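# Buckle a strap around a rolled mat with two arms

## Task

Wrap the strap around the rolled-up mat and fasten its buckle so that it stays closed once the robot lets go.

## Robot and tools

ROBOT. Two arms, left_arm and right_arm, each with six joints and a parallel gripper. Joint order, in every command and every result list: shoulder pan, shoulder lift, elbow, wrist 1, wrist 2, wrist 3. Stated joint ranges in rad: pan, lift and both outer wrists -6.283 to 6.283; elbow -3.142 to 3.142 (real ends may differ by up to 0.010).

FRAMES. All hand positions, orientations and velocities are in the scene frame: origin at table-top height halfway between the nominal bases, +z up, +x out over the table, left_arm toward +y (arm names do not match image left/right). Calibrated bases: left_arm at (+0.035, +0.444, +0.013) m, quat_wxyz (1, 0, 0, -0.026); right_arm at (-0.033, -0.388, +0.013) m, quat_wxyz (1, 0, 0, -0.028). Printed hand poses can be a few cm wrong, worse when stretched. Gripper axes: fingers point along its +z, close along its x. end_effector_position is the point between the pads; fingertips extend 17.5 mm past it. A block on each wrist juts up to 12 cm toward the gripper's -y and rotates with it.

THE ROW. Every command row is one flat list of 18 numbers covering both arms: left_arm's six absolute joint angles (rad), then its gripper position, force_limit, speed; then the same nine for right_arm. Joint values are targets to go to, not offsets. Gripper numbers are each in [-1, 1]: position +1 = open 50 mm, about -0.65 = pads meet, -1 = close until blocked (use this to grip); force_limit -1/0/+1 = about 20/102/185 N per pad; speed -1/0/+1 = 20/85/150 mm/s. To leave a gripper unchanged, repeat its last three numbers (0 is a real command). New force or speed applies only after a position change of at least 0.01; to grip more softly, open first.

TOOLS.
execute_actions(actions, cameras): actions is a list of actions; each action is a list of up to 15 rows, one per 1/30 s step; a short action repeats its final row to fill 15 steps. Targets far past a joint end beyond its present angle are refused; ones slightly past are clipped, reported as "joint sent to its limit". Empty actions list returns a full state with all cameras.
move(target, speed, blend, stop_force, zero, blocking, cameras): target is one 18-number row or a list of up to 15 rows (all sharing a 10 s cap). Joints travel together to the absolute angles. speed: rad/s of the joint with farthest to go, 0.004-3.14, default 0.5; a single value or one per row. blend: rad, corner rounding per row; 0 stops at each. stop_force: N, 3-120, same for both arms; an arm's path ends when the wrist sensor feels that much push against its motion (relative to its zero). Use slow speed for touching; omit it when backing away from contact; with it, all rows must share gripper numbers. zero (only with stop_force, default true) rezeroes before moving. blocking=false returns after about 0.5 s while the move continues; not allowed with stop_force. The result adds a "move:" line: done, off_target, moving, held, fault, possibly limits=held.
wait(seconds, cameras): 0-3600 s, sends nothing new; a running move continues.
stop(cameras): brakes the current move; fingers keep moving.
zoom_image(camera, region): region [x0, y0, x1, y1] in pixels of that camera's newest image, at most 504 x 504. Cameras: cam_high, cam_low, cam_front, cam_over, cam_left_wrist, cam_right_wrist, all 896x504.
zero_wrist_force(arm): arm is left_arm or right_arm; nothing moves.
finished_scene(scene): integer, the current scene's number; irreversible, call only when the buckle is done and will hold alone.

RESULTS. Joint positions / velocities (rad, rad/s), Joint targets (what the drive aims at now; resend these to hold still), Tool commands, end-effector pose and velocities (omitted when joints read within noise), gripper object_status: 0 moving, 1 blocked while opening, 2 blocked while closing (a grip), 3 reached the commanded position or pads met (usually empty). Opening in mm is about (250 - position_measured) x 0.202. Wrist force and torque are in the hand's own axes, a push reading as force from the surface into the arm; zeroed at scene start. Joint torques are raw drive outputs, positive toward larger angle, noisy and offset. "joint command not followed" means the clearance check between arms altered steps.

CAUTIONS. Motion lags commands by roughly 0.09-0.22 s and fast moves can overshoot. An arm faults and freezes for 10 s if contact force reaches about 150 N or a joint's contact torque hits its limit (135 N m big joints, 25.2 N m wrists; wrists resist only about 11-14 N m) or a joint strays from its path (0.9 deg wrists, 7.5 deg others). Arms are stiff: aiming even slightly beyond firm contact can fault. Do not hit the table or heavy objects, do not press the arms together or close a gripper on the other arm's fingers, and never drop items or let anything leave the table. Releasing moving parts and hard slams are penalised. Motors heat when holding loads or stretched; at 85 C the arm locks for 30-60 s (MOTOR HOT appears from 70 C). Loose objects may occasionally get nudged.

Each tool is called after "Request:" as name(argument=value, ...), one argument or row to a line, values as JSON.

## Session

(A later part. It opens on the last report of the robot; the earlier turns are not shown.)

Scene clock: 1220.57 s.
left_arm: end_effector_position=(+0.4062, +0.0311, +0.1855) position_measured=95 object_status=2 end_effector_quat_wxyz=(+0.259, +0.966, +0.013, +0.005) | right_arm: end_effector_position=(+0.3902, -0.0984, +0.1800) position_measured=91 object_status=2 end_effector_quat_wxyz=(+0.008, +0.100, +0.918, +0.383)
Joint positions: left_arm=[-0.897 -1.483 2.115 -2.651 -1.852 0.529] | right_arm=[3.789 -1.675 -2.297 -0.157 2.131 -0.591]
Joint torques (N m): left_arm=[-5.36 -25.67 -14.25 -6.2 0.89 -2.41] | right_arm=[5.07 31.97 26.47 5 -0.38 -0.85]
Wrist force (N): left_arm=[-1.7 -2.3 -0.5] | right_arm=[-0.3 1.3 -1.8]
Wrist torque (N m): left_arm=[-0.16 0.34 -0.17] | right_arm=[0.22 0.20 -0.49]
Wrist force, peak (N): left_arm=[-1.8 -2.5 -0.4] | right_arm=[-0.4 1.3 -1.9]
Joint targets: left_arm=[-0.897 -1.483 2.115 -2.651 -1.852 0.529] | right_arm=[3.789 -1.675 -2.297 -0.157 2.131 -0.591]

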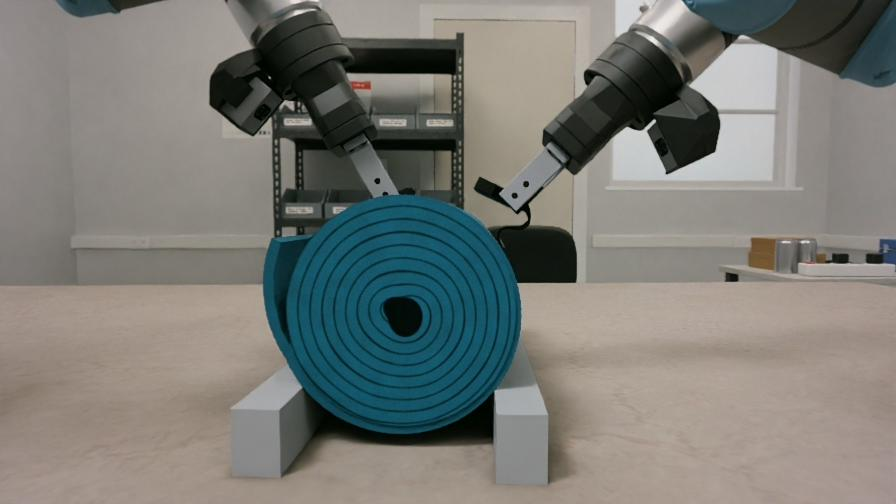

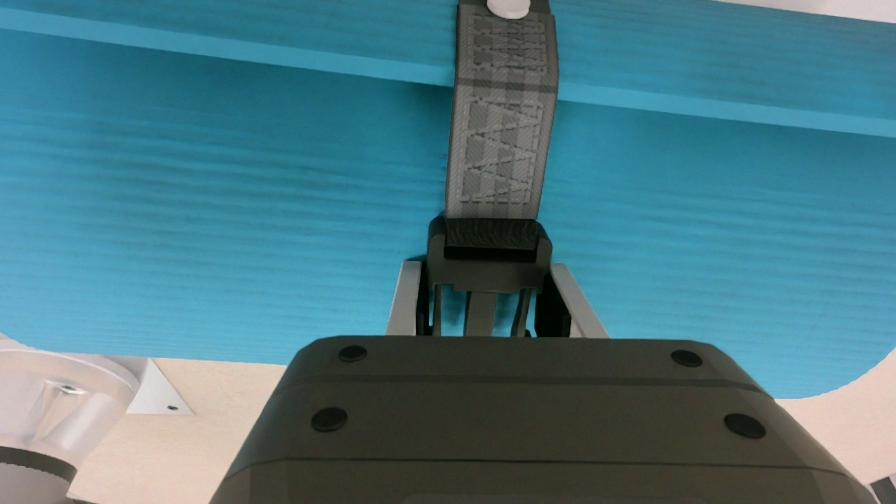

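Request:
move(
  target=[
    [-0.9000,-1.5280,2.0750,-2.5660,-1.8500,0.5270,-1,1,-1,3.7889,-1.6754,-2.2969,-0.1566,2.1312,-0.5905,-1,0.9,-1],
    [-0.9207,-1.5297,1.9802,-2.2884,-1.7384,0.5475,-1,1,-1,4.0132,-1.6216,-1.9841,-0.8490,1.7529,-0.6283,-1,0.9,-1],
  ],
  speed=0.2,
  blend=0.02,
  cameras=["cam_front", "cam_over"],
)

Request:
zoom_image(
  camera="cam_front",
  region=[320, 130, 520, 242],
)

Request:
zoom_image(
  camera="cam_over",
  region=[290, 110, 490, 222],
)

Scene clock: 1235.13 s.
left_arm: end_effector_position=(+0.4105, +0.0529, +0.2090) position_measured=95 object_status=2 end_effector_quat_wxyz=(+0.156, +0.988, +0.014, +0.002) | right_arm: end_effector_position=(+0.3955, -0.0586, +0.2032) position_measured=91 object_status=2 end_effector_quat_wxyz=(+0.012, +0.051, +0.986, +0.156)
Joint positions: left_arm=[-0.921 -1.53 1.98 -2.288 -1.738 0.548] | right_arm=[4.013 -1.621 -1.984 -0.849 1.753 -0.628]
Joint torques (N m): left_arm=[-1.08 -37.74 -17.83 -6.54 -2.01 1.08] | right_arm=[-6.83 20.49 15.43 4.52 3.28 0.75]
Wrist force (N): left_arm=[-1.9 -2.6 2.5] | right_arm=[0.3 -0.2 1.4]
Wrist torque (N m): left_arm=[-0.17 0.32 -0.14] | right_arm=[0.21 -0.03 -0.15]
Wrist force, peak (N): left_arm=[-1.7 -6.6 3.1] | right_arm=[0.5 -3.0 3.3]
Joint targets: left_arm=[-0.921 -1.530 1.980 -2.288 -1.738 0.548] | right_arm=[4.013 -1.622 -1.984 -0.849 1.753 -0.628]
move: done

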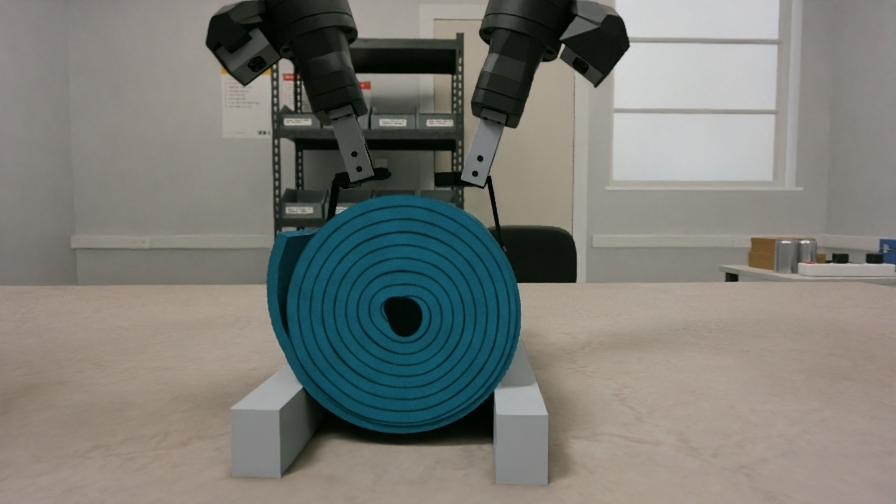

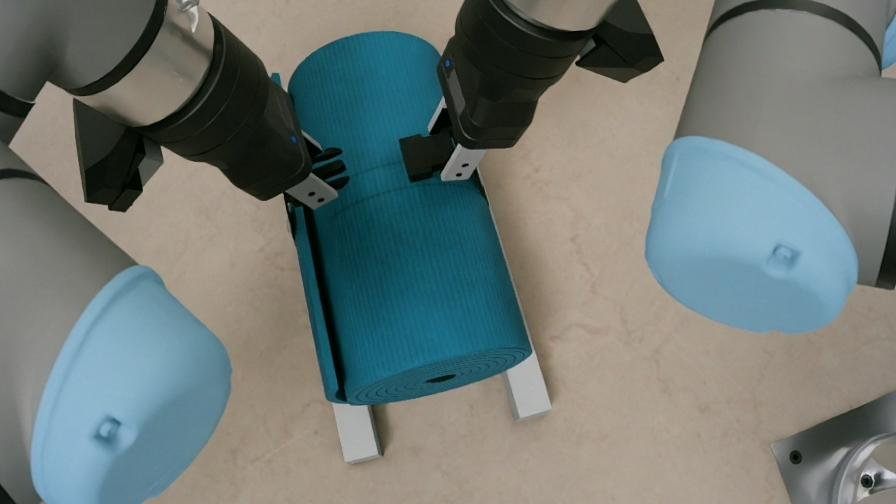

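Scaled by 2.520.

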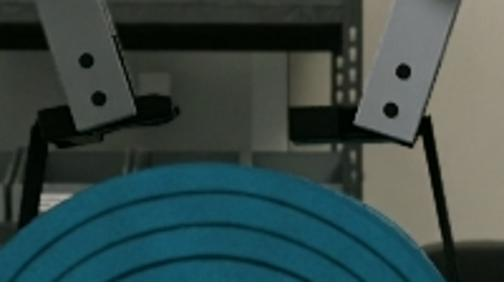

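Scaled by 2.520.

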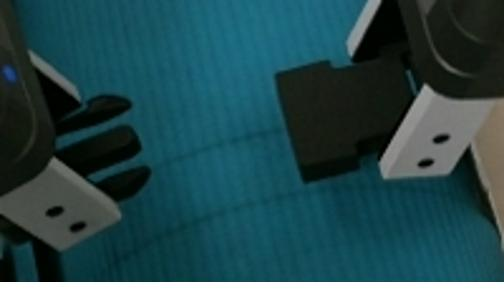

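Request:
move(
  target=[-0.9660,-1.4871,1.8894,-2.1246,-1.6579,0.5182,-1,1,-1,4.0412,-1.6762,-1.8987,-0.9342,1.7075,-0.6101,-1,0.9,-1],
  speed=0.08,
  stop_force=20,
  cameras=["cam_front", "cam_over"],
)

Request:
zoom_image(
  camera="cam_front",
  region=[360, 150, 470, 212],
)

Request:
zoom_image(
  camera="cam_over",
  region=[320, 120, 430, 200],
)

Scene clock: 1264.10 s.
left_arm: end_effector_position=(+0.4099, +0.0474, +0.2050) position_measured=95 object_status=2 end_effector_quat_wxyz=(+0.087, +0.996, +0.014, +0.001) | right_arm: end_effector_position=(+0.4058, -0.0422, +0.2019) position_measured=91 object_status=2 end_effector_quat_wxyz=(+0.009, +0.052, +0.991, +0.122)
Joint positions: left_arm=[-0.966 -1.487 1.889 -2.125 -1.658 0.518] | right_arm=[4.041 -1.676 -1.899 -0.934 1.707 -0.61]
Joint torques (N m): left_arm=[8.93 -39.53 -18.78 -6.03 -1.81 2.1] | right_arm=[-6.57 40.74 17.86 6.45 3.22 -0.8]
Wrist force (N): left_arm=[-1.5 -1.7 1.9] | right_arm=[1.3 -3.2 3.3]
Wrist torque (N m): left_arm=[-0.09 0.27 0.03] | right_arm=[0.08 -0.01 -0.14]
Wrist force, peak (N): left_arm=[-1.9 -2.9 2.7] | right_arm=[1.4 -3.2 3.5]
Joint targets: left_arm=[-0.966 -1.487 1.889 -2.125 -1.658 0.518] | right_arm=[4.041 -1.676 -1.899 -0.934 1.707 -0.610]
move: done

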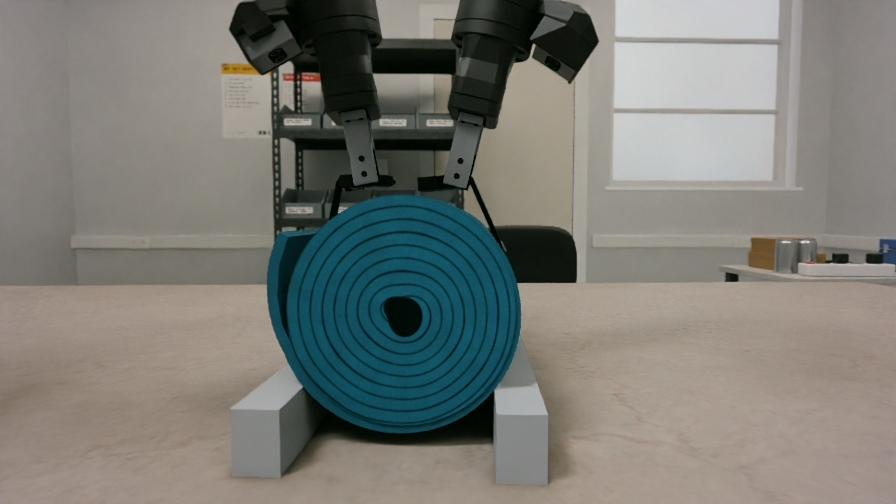

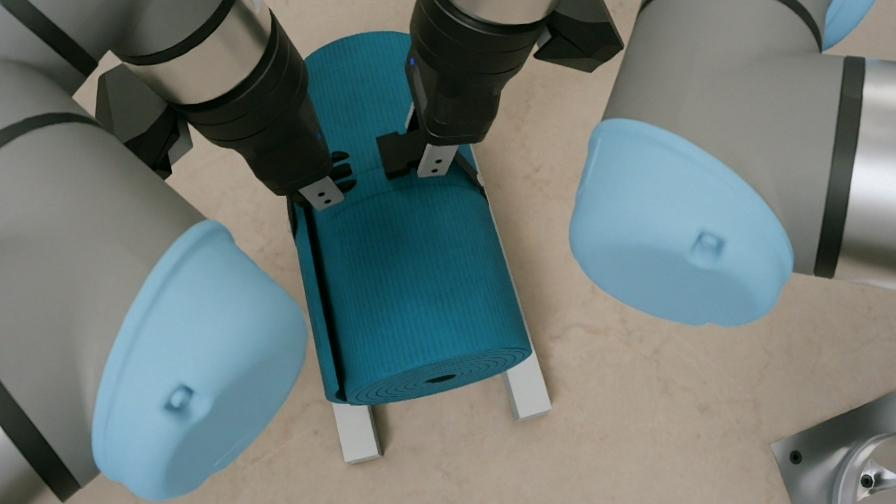

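Scaled by 4.582.

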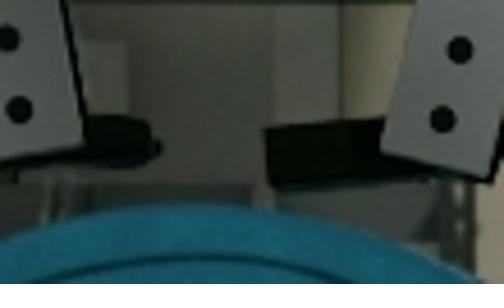

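Scaled by 4.582.

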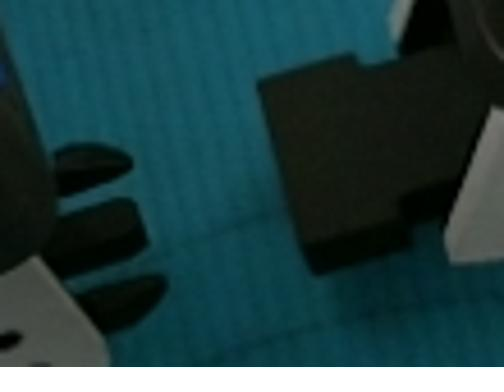

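Request:
move(
  target=[-0.9771,-1.4719,1.8783,-2.1297,-1.6562,0.5072,-1,1,-1,4.0542,-1.6873,-1.8845,-0.9355,1.7048,-0.5973,-1,0.9,-1],
  speed=0.04,
  stop_force=15,
  cameras=["cam_front", "cam_over"],
)

Request:
zoom_image(
  camera="cam_front",
  region=[360, 150, 470, 212],
)

Request:
zoom_image(
  camera="cam_over",
  region=[340, 130, 410, 200],
)

Scene clock: 1283.97 s.
left_arm: end_effector_position=(+0.4090, +0.0383, +0.2031) position_measured=95 object_status=2 end_effector_quat_wxyz=(+0.087, +0.996, +0.014, +0.001) | right_arm: end_effector_position=(+0.4055, -0.0327, +0.2027) position_measured=91 object_status=2 end_effector_quat_wxyz=(+0.010, +0.051, +0.991, +0.122)
Joint positions: left_arm=[-0.977 -1.472 1.878 -2.13 -1.656 0.507] | right_arm=[4.054 -1.687 -1.884 -0.936 1.705 -0.597]
Joint torques (N m): left_arm=[8.99 -40.79 -18.36 -1.72 -1.44 2.39] | right_arm=[-5.72 41.52 17.92 5.92 2.2 -0.9]
Wrist force (N): left_arm=[-1.5 -2.2 1.6] | right_arm=[1.2 -3.9 2.9]
Wrist torque (N m): left_arm=[-0.10 0.29 0.04] | right_arm=[0.08 -0.02 -0.14]
Wrist force, peak (N): left_arm=[-1.7 -2.1 2.3] | right_arm=[1.3 -4.1 3.2]
Joint targets: left_arm=[-0.977 -1.472 1.878 -2.130 -1.656 0.507] | right_arm=[4.054 -1.687 -1.885 -0.935 1.705 -0.597]
move: done

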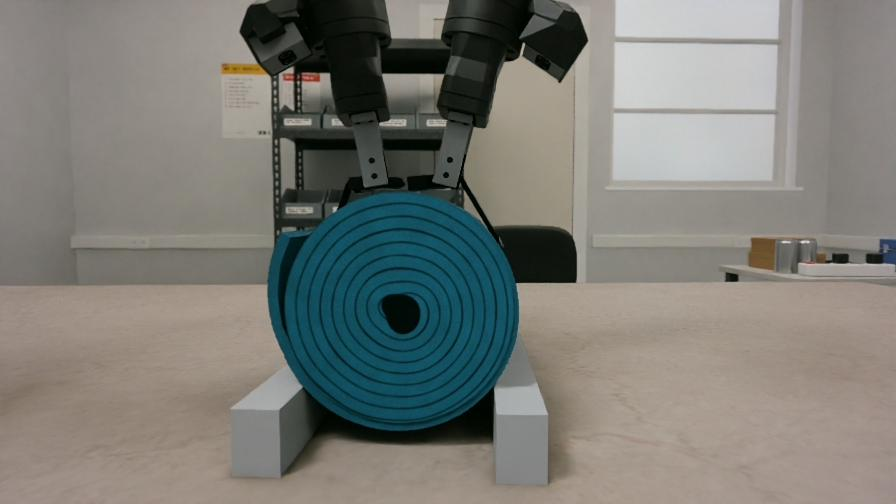

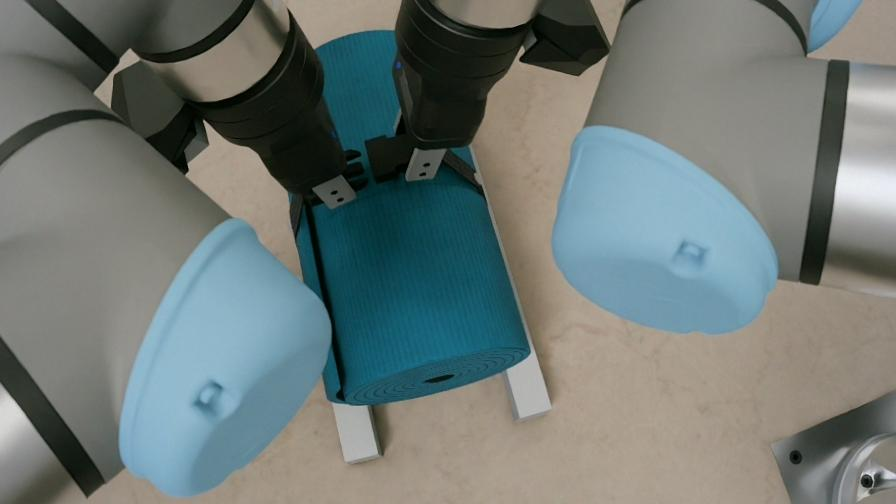

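Scaled by 4.582.

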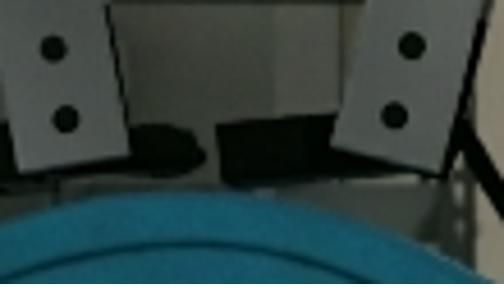

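Scaled by 7.200.

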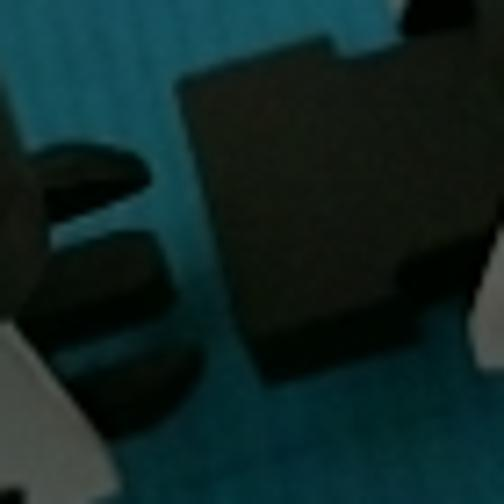

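Request:
move(
  target=[-0.9771,-1.4719,1.8783,-2.1297,-1.6562,0.5072,-1,1,-1,4.0579,-1.6827,-1.8900,-0.9344,1.7042,-0.6236,-1,0.9,-1],
  speed=0.04,
)

Request:
move(
  target=[-1.0012,-1.4440,1.8474,-2.1287,-1.6525,0.4833,-1,1,-1,4.0579,-1.6827,-1.8900,-0.9344,1.7042,-0.6236,-1,0.9,-1],
  speed=0.02,
  stop_force=22,
  cameras=["cam_front", "cam_over"],
)

Request:
zoom_image(
  camera="cam_front",
  region=[360, 150, 470, 212],
)

Request:
zoom_image(
  camera="cam_over",
  region=[340, 130, 410, 200],
)

Scene clock: 1291.43 s.
left_arm: end_effector_position=(+0.4090, +0.0383, +0.2031) position_measured=95 object_status=2 end_effector_quat_wxyz=(+0.087, +0.996, +0.014, +0.001) | right_arm: end_effector_position=(+0.4029, -0.0327, +0.2026) position_measured=91 object_status=2 end_effector_quat_wxyz=(+0.011, +0.036, +0.992, +0.121)
Joint positions: left_arm=[-0.977 -1.472 1.878 -2.13 -1.656 0.507] | right_arm=[4.058 -1.683 -1.89 -0.934 1.704 -0.624]
Joint torques (N m): left_arm=[9.56 -41.07 -18.44 -1.72 -1.92 2.4] | right_arm=[3.16 35.77 23.23 6.34 -1.92 1.1]
Wrist force (N): left_arm=[-1.5 -2.4 1.9] | right_arm=[1.3 -3.7 3.0]
Wrist torque (N m): left_arm=[-0.14 0.28 0.03] | right_arm=[0.12 -0.04 -0.06]
Wrist force, peak (N): left_arm=[-1.7 -2.4 2.1] | right_arm=[1.4 -4.3 3.1]
Joint targets: left_arm=[-0.977 -1.472 1.878 -2.130 -1.656 0.507] | right_arm=[4.058 -1.683 -1.890 -0.934 1.704 -0.624]
move: done

Scene clock: 1292.80 s.
left_arm: end_effector_position=(+0.4081, +0.0315, +0.2030) position_measured=95 object_status=2 end_effector_quat_wxyz=(+0.087, +0.996, +0.014, +0.001) | right_arm: end_effector_position=(+0.4029, -0.0327, +0.2026) position_measured=91 object_status=2 end_effector_quat_wxyz=(+0.011, +0.037, +0.992, +0.121)
Joint positions: left_arm=[-0.986 -1.462 1.867 -2.129 -1.655 0.499] | right_arm=[4.058 -1.683 -1.89 -0.934 1.704 -0.624]
Joint torques (N m): left_arm=[0.1 -41.88 -24.5 -10.29 -5.3 2.36] | right_arm=[14.82 20.5 42.64 10.37 5.68 1.16]
Wrist force (N): left_arm=[1.7 -23.2 -0.4] | right_arm=[2.7 -23.7 -3.0]
Wrist torque (N m): left_arm=[-0.24 0.34 -0.01] | right_arm=[0.00 -0.04 -0.13]
Wrist force, peak (N): left_arm=[3.1 -30.0 -0.8] | right_arm=[3.1 -30.0 -4.6]
Joint targets: left_arm=[-0.986 -1.462 1.867 -2.129 -1.655 0.499] | right_arm=[4.058 -1.683 -1.890 -0.934 1.704 -0.624]
move: contact (left_arm); left_arm: the elbow is farthest, 0.020 rad from its target

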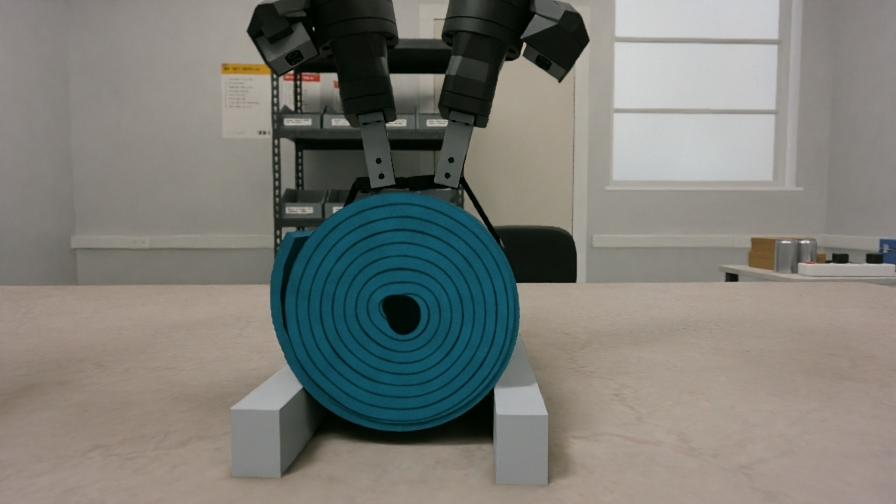

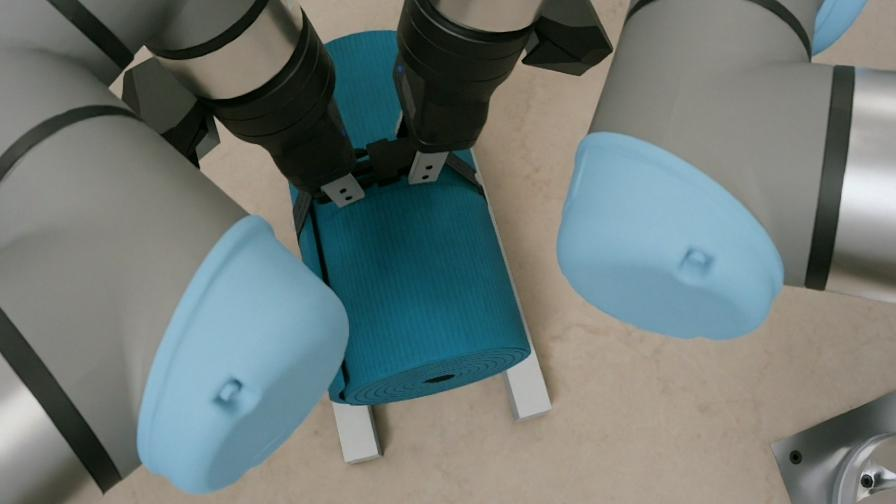

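Scaled by 4.582.

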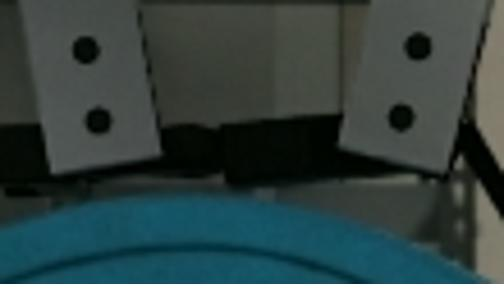

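Scaled by 7.200.

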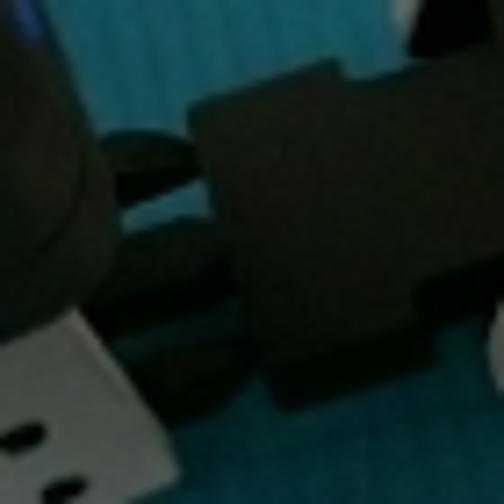

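Request:
move(
  target=[-1.0012,-1.4440,1.8474,-2.1287,-1.6525,0.4833,-1,1,-1,4.0579,-1.6827,-1.8900,-0.9344,1.7042,-0.6236,-1,0.9,-1],
  speed=0.015,
  stop_force=25,
  cameras=["cam_front", "cam_over"],
)

Request:
zoom_image(
  camera="cam_front",
  region=[360, 150, 470, 212],
)

Request:
zoom_image(
  camera="cam_over",
  region=[340, 130, 410, 200],
)

Scene clock: 1297.67 s.
left_arm: end_effector_position=(+0.4080, +0.0303, +0.2030) position_measured=95 object_status=2 end_effector_quat_wxyz=(+0.087, +0.996, +0.014, +0.001) | right_arm: end_effector_position=(+0.4029, -0.0327, +0.2026) position_measured=91 object_status=2 end_effector_quat_wxyz=(+0.011, +0.037, +0.992, +0.121)
Joint positions: left_arm=[-0.987 -1.46 1.865 -2.129 -1.654 0.497] | right_arm=[4.058 -1.683 -1.89 -0.934 1.704 -0.624]
Joint torques (N m): left_arm=[-10.86 -41.71 -32.81 -15.48 -8.83 2.55] | right_arm=[15.03 19.97 43.32 14.71 5.74 0.87]
Wrist force (N): left_arm=[4.5 -47.9 -2.5] | right_arm=[2.2 -45.0 -10.3]
Wrist torque (N m): left_arm=[-0.22 0.29 -0.02] | right_arm=[0.35 0.04 -0.15]
Wrist force, peak (N): left_arm=[4.1 -53.4 -3.0] | right_arm=[1.6 -50.2 -12.2]
Joint targets: left_arm=[-0.987 -1.460 1.865 -2.129 -1.654 0.497] | right_arm=[4.058 -1.683 -1.890 -0.934 1.704 -0.624]
move: contact (left_arm); left_arm: the elbow is farthest, 0.018 rad from its target

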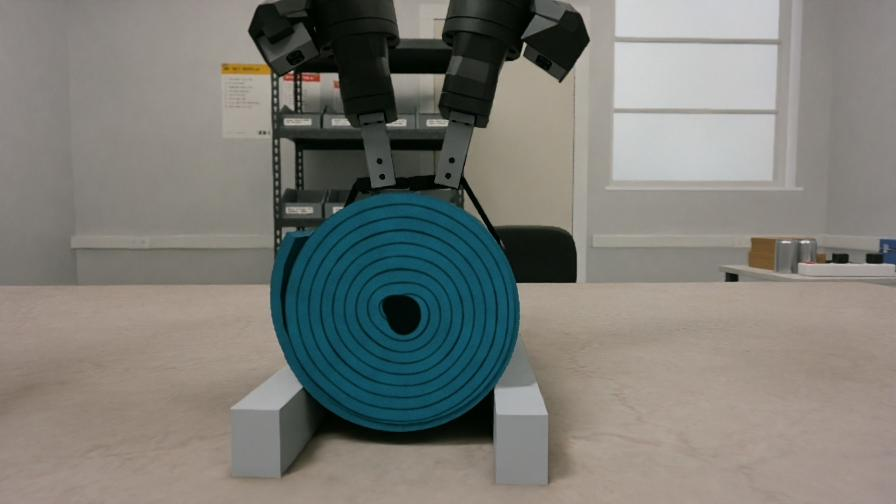

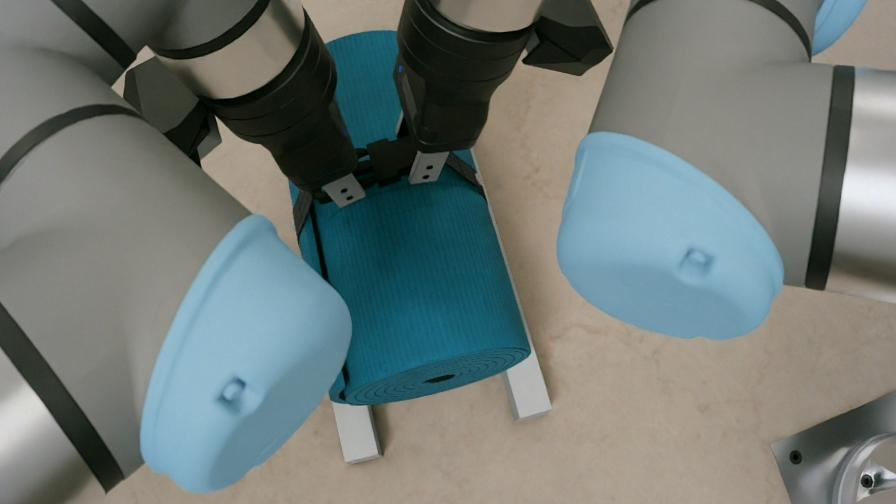

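Scaled by 4.582.

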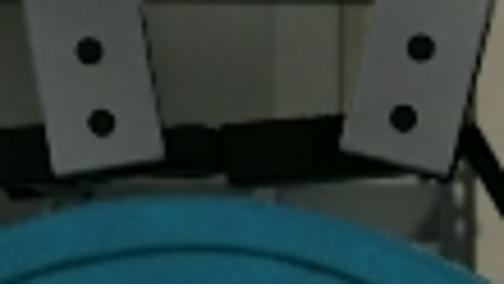

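Scaled by 7.200.

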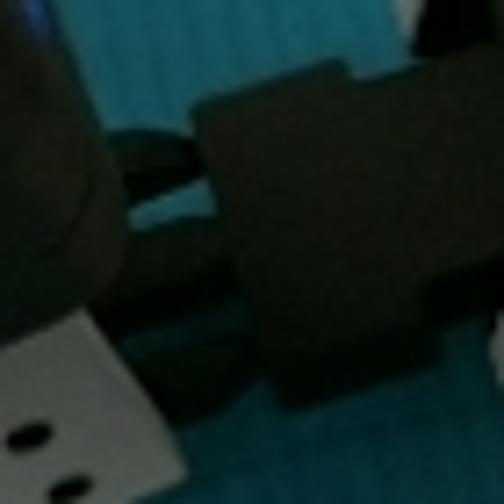

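Request:
move(
  target=[-1.0012,-1.4440,1.8474,-2.1287,-1.6525,0.4833,-1,1,-1,4.0579,-1.6827,-1.8900,-0.9344,1.7042,-0.6236,-1,0.9,-1],
  speed=0.015,
  stop_force=30,
  cameras=["cam_front", "cam_over"],
)

Request:
zoom_image(
  camera="cam_front",
  region=[360, 150, 470, 212],
)

Request:
zoom_image(
  camera="cam_over",
  region=[340, 130, 410, 200],
)

Scene clock: 1303.77 s.
left_arm: end_effector_position=(+0.4078, +0.0288, +0.2028) position_measured=95 object_status=2 end_effector_quat_wxyz=(+0.086, +0.996, +0.014, +0.001) | right_arm: end_effector_position=(+0.4029, -0.0328, +0.2025) position_measured=91 object_status=2 end_effector_quat_wxyz=(+0.011, +0.037, +0.992, +0.121)
Joint positions: left_arm=[-0.989 -1.457 1.862 -2.128 -1.654 0.495] | right_arm=[4.058 -1.683 -1.89 -0.935 1.704 -0.624]
Joint torques (N m): left_arm=[-20.67 -43.69 -42.46 -17.92 -11.66 2.52] | right_arm=[34.65 20.56 42.81 17.97 11.15 0.91]
Wrist force (N): left_arm=[8.1 -71.5 -3.1] | right_arm=[3.4 -66.4 -19.4]
Wrist torque (N m): left_arm=[0.09 0.33 -0.05] | right_arm=[0.64 0.04 -0.21]
Wrist force, peak (N): left_arm=[10.1 -79.4 -3.7] | right_arm=[4.4 -74.0 -22.5]
Joint targets: left_arm=[-0.989 -1.457 1.862 -2.129 -1.654 0.495] | right_arm=[4.058 -1.683 -1.890 -0.934 1.704 -0.624]
move: contact (left_arm); left_arm: the elbow is farthest, 0.015 rad from its target

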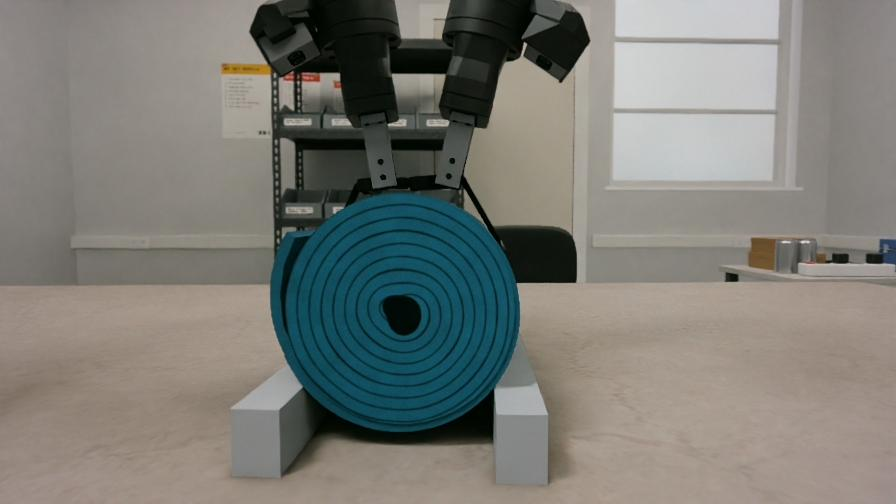

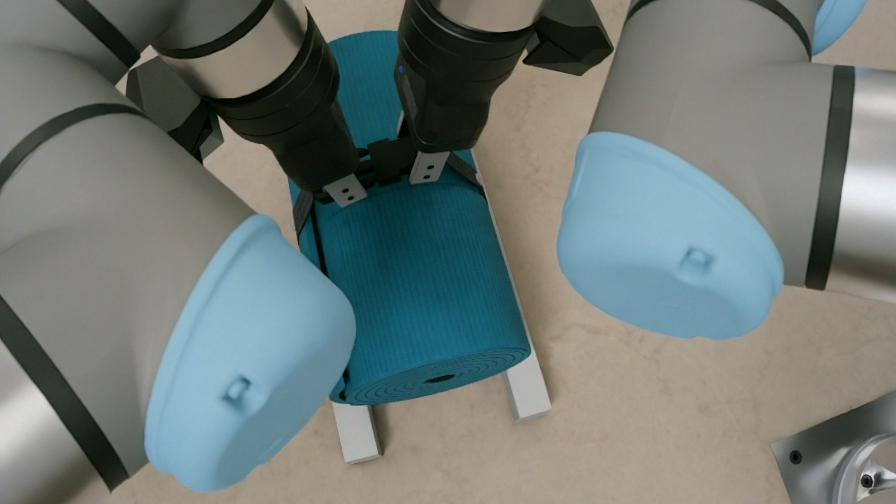

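Scaled by 4.582.

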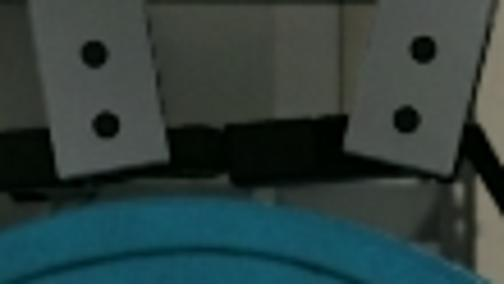

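Scaled by 7.200.

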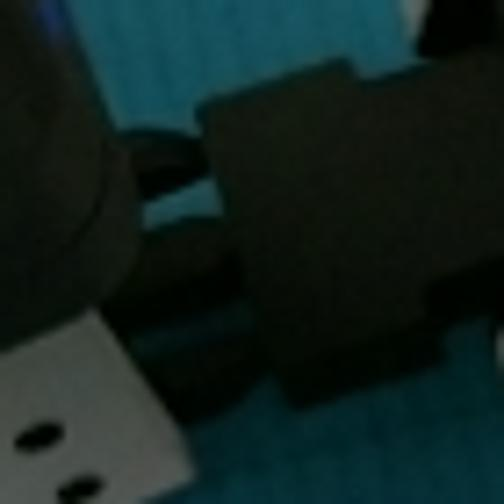

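Request:
move(
  target=[-0.9805,-1.4680,1.8740,-2.1296,-1.6555,0.5038,-1,1,-1,4.0579,-1.6827,-1.8900,-0.9344,1.7042,-0.6236,-1,0.9,-1],
  speed=0.04,
  cameras=["cam_front", "cam_over", "cam_low"],
)

Request:
zoom_image(
  camera="cam_front",
  region=[385, 165, 435, 200],
)

Request:
zoom_image(
  camera="cam_over",
  region=[345, 140, 405, 190],
)

Request:
zoom_image(
  camera="cam_low",
  region=[270, 130, 370, 190],
)

Scene clock: 1320.23 s.
left_arm: end_effector_position=(+0.4086, +0.0356, +0.2031) position_measured=95 object_status=2 end_effector_quat_wxyz=(+0.087, +0.996, +0.014, +0.001) | right_arm: end_effector_position=(+0.4029, -0.0326, +0.2026) position_measured=91 object_status=2 end_effector_quat_wxyz=(+0.011, +0.037, +0.992, +0.121)
Joint positions: left_arm=[-0.98 -1.468 1.874 -2.13 -1.656 0.504] | right_arm=[4.058 -1.683 -1.89 -0.934 1.704 -0.624]
Joint torques (N m): left_arm=[-3.63 -24.43 -31.59 -1.67 1.19 -1] | right_arm=[-6.01 22.04 27.33 3.73 -2.23 0.74]
Wrist force (N): left_arm=[-1.2 -2.0 1.8] | right_arm=[0.9 -5.4 2.9]
Wrist torque (N m): left_arm=[-0.06 0.23 -0.09] | right_arm=[-0.17 0.00 -0.06]
Wrist force, peak (N): left_arm=[8.0 -71.7 -3.3] | right_arm=[3.3 -66.5 -19.6]
Joint targets: left_arm=[-0.980 -1.468 1.874 -2.130 -1.656 0.504] | right_arm=[4.058 -1.683 -1.890 -0.934 1.704 -0.624]
move: done
Images, in order (width x height): cam_low 896x504, cam_front 896x504, cam_over 896x504.

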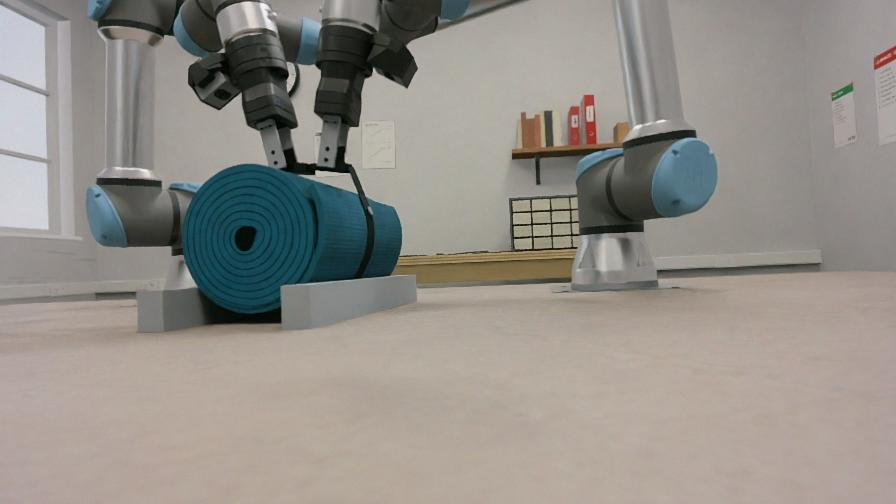

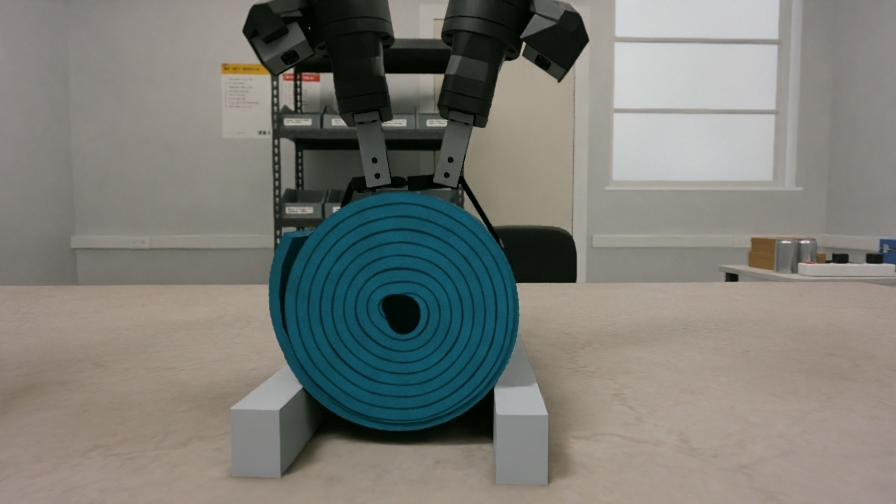

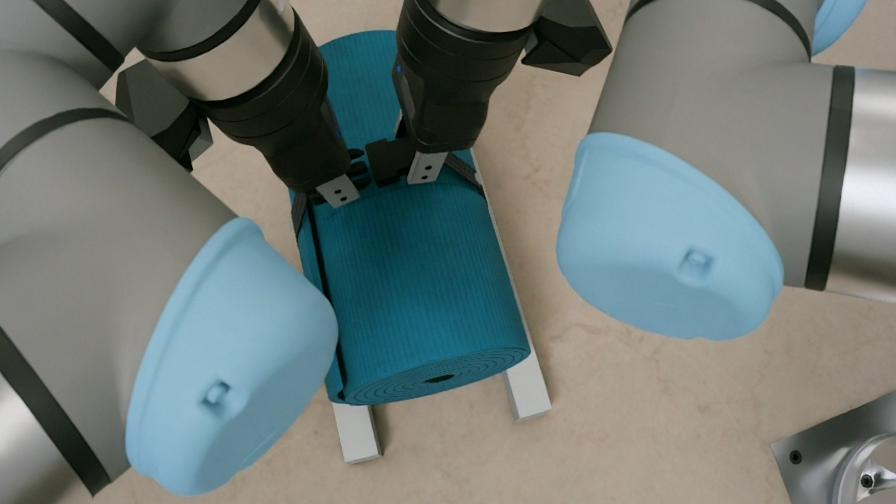

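Scaled by 10.080.

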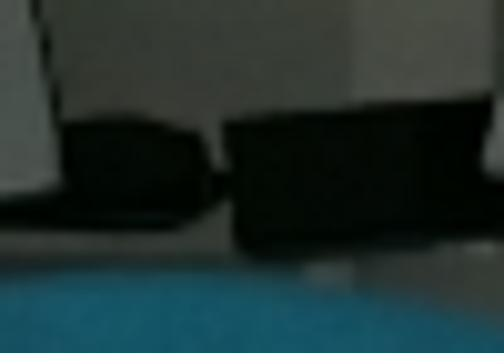

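Scaled by 8.400.

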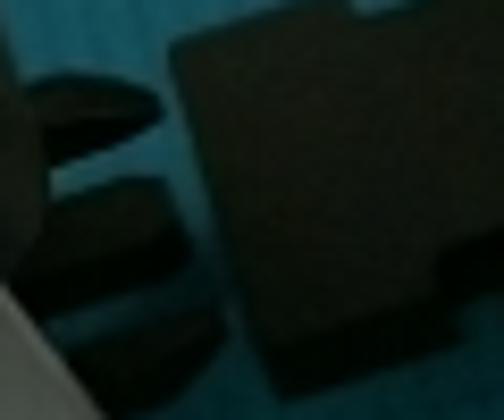

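Scaled by 5.040.

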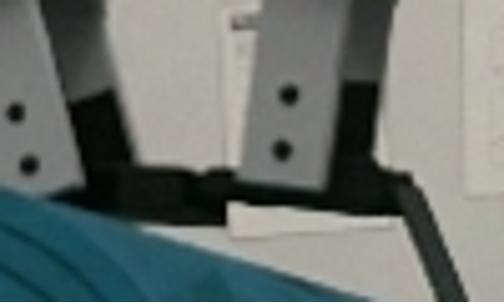

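Request:
move(
  target=[-0.9805,-1.4680,1.8740,-2.1296,-1.6555,0.5038,-1,1,-1,4.0454,-1.6734,-1.9185,-0.8797,1.7304,-0.6320,-1,0.9,-1],
  speed=0.04,
  cameras=["cam_front", "cam_over"],
)

Request:
zoom_image(
  camera="cam_front",
  region=[385, 165, 435, 200],
)

Request:
zoom_image(
  camera="cam_over",
  region=[345, 140, 405, 190],
)

Scene clock: 1333.60 s.
left_arm: end_effector_position=(+0.4087, +0.0356, +0.2031) position_measured=95 object_status=2 end_effector_quat_wxyz=(+0.087, +0.996, +0.014, +0.001) | right_arm: end_effector_position=(+0.4028, -0.0332, +0.2026) position_measured=91 object_status=2 end_effector_quat_wxyz=(+0.013, +0.036, +0.989, +0.143)
Joint positions: left_arm=[-0.981 -1.468 1.874 -2.13 -1.655 0.504] | right_arm=[4.045 -1.673 -1.919 -0.879 1.731 -0.632]
Joint torques (N m): left_arm=[-7.99 -23.43 -33.61 -1.3 1.38 -2.62] | right_arm=[0.49 36.1 30.5 4.06 1.31 -0.69]
Wrist force (N): left_arm=[-1.3 -1.9 1.6] | right_arm=[0.9 -5.8 2.8]
Wrist torque (N m): left_arm=[-0.05 0.25 -0.08] | right_arm=[-0.18 0.04 -0.10]
Wrist force, peak (N): left_arm=[-1.2 -2.1 2.2] | right_arm=[0.8 -5.8 3.1]
Joint targets: left_arm=[-0.980 -1.468 1.874 -2.130 -1.656 0.504] | right_arm=[4.045 -1.673 -1.919 -0.880 1.730 -0.632]
move: done

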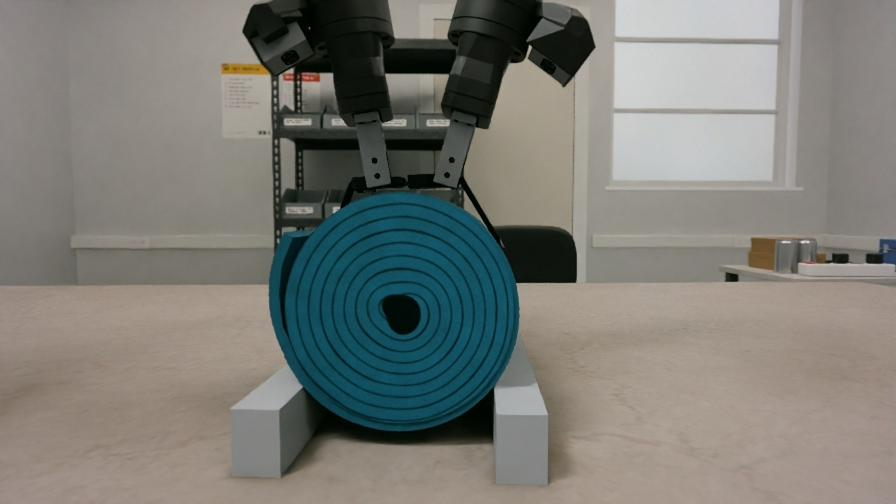

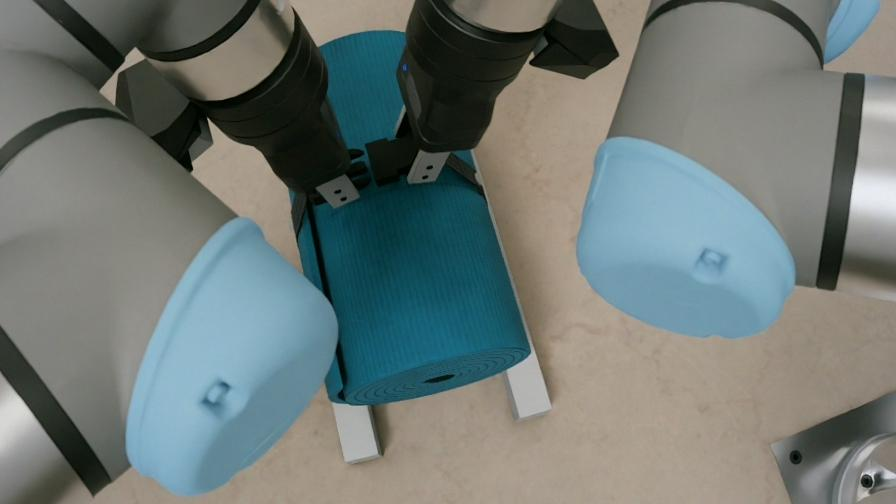

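Scaled by 10.080.

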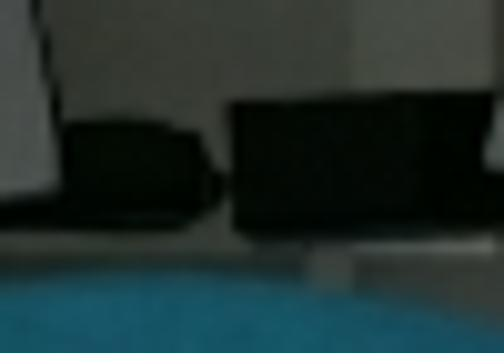

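Scaled by 8.400.

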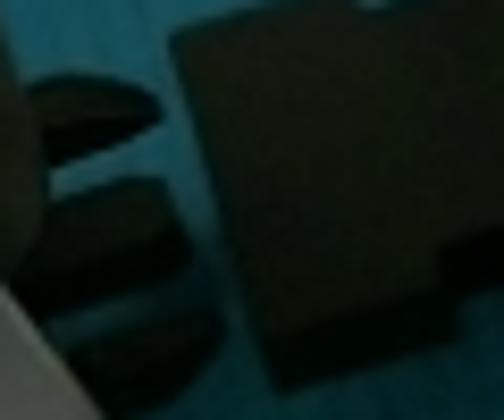

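Request:
move(
  target=[-1.0012,-1.4440,1.8474,-2.1287,-1.6525,0.4833,-1,1,-1,4.0454,-1.6734,-1.9185,-0.8797,1.7304,-0.6320,-1,0.9,-1],
  speed=0.02,
  stop_force=30,
  cameras=["cam_front", "cam_over"],
)

Request:
zoom_image(
  camera="cam_front",
  region=[375, 160, 445, 205],
)

Request:
zoom_image(
  camera="cam_over",
  region=[345, 140, 405, 190],
)

Scene clock: 1338.47 s.
left_arm: end_effector_position=(+0.4062, +0.0188, +0.2030) position_measured=95 object_status=2 end_effector_quat_wxyz=(+0.087, +0.996, +0.014, +0.001) | right_arm: end_effector_position=(+0.4028, -0.0332, +0.2026) position_measured=91 object_status=2 end_effector_quat_wxyz=(+0.013, +0.036, +0.989, +0.143)
Joint positions: left_arm=[-1.001 -1.444 1.847 -2.129 -1.652 0.483] | right_arm=[4.045 -1.673 -1.919 -0.88 1.73 -0.632]
Joint torques (N m): left_arm=[-6.21 -40.65 -25.73 -11.25 -7.04 2.2] | right_arm=[9.7 24.93 36.37 12.45 1.9 0.85]
Wrist force (N): left_arm=[5.1 -30.3 -1.9] | right_arm=[4.3 -31.8 -3.8]
Wrist torque (N m): left_arm=[-0.18 0.51 0.24] | right_arm=[0.06 0.45 -0.36]
Wrist force, peak (N): left_arm=[5.1 -30.4 -2.2] | right_arm=[4.1 -31.9 -3.9]
Joint targets: left_arm=[-1.001 -1.444 1.847 -2.129 -1.653 0.483] | right_arm=[4.045 -1.673 -1.919 -0.880 1.730 -0.632]
move: done

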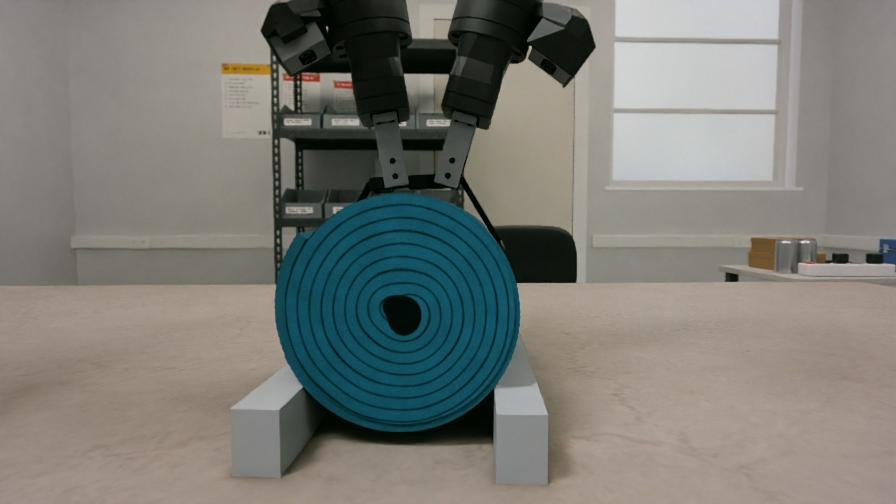

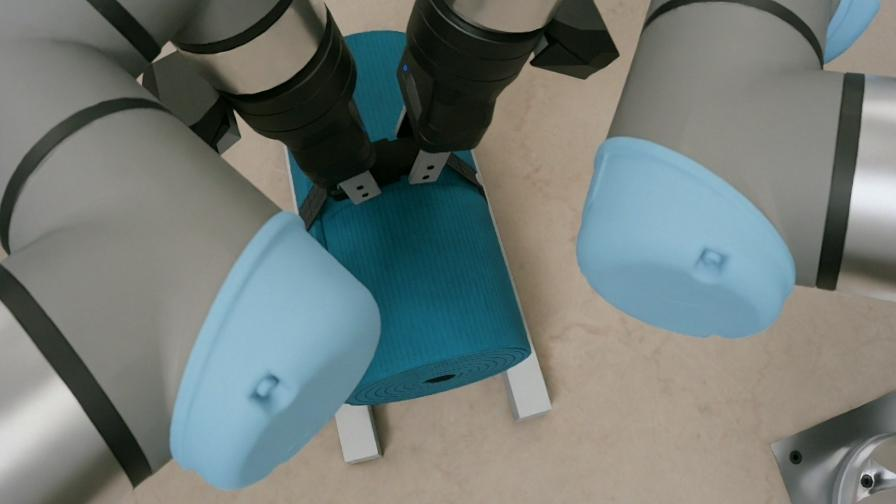

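Scaled by 7.200.

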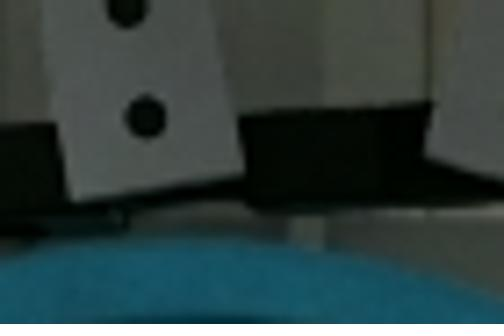

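Scaled by 8.400.

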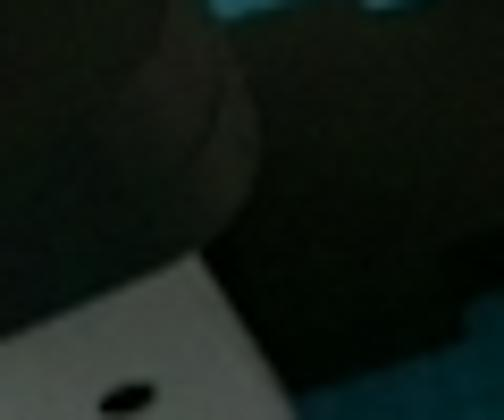

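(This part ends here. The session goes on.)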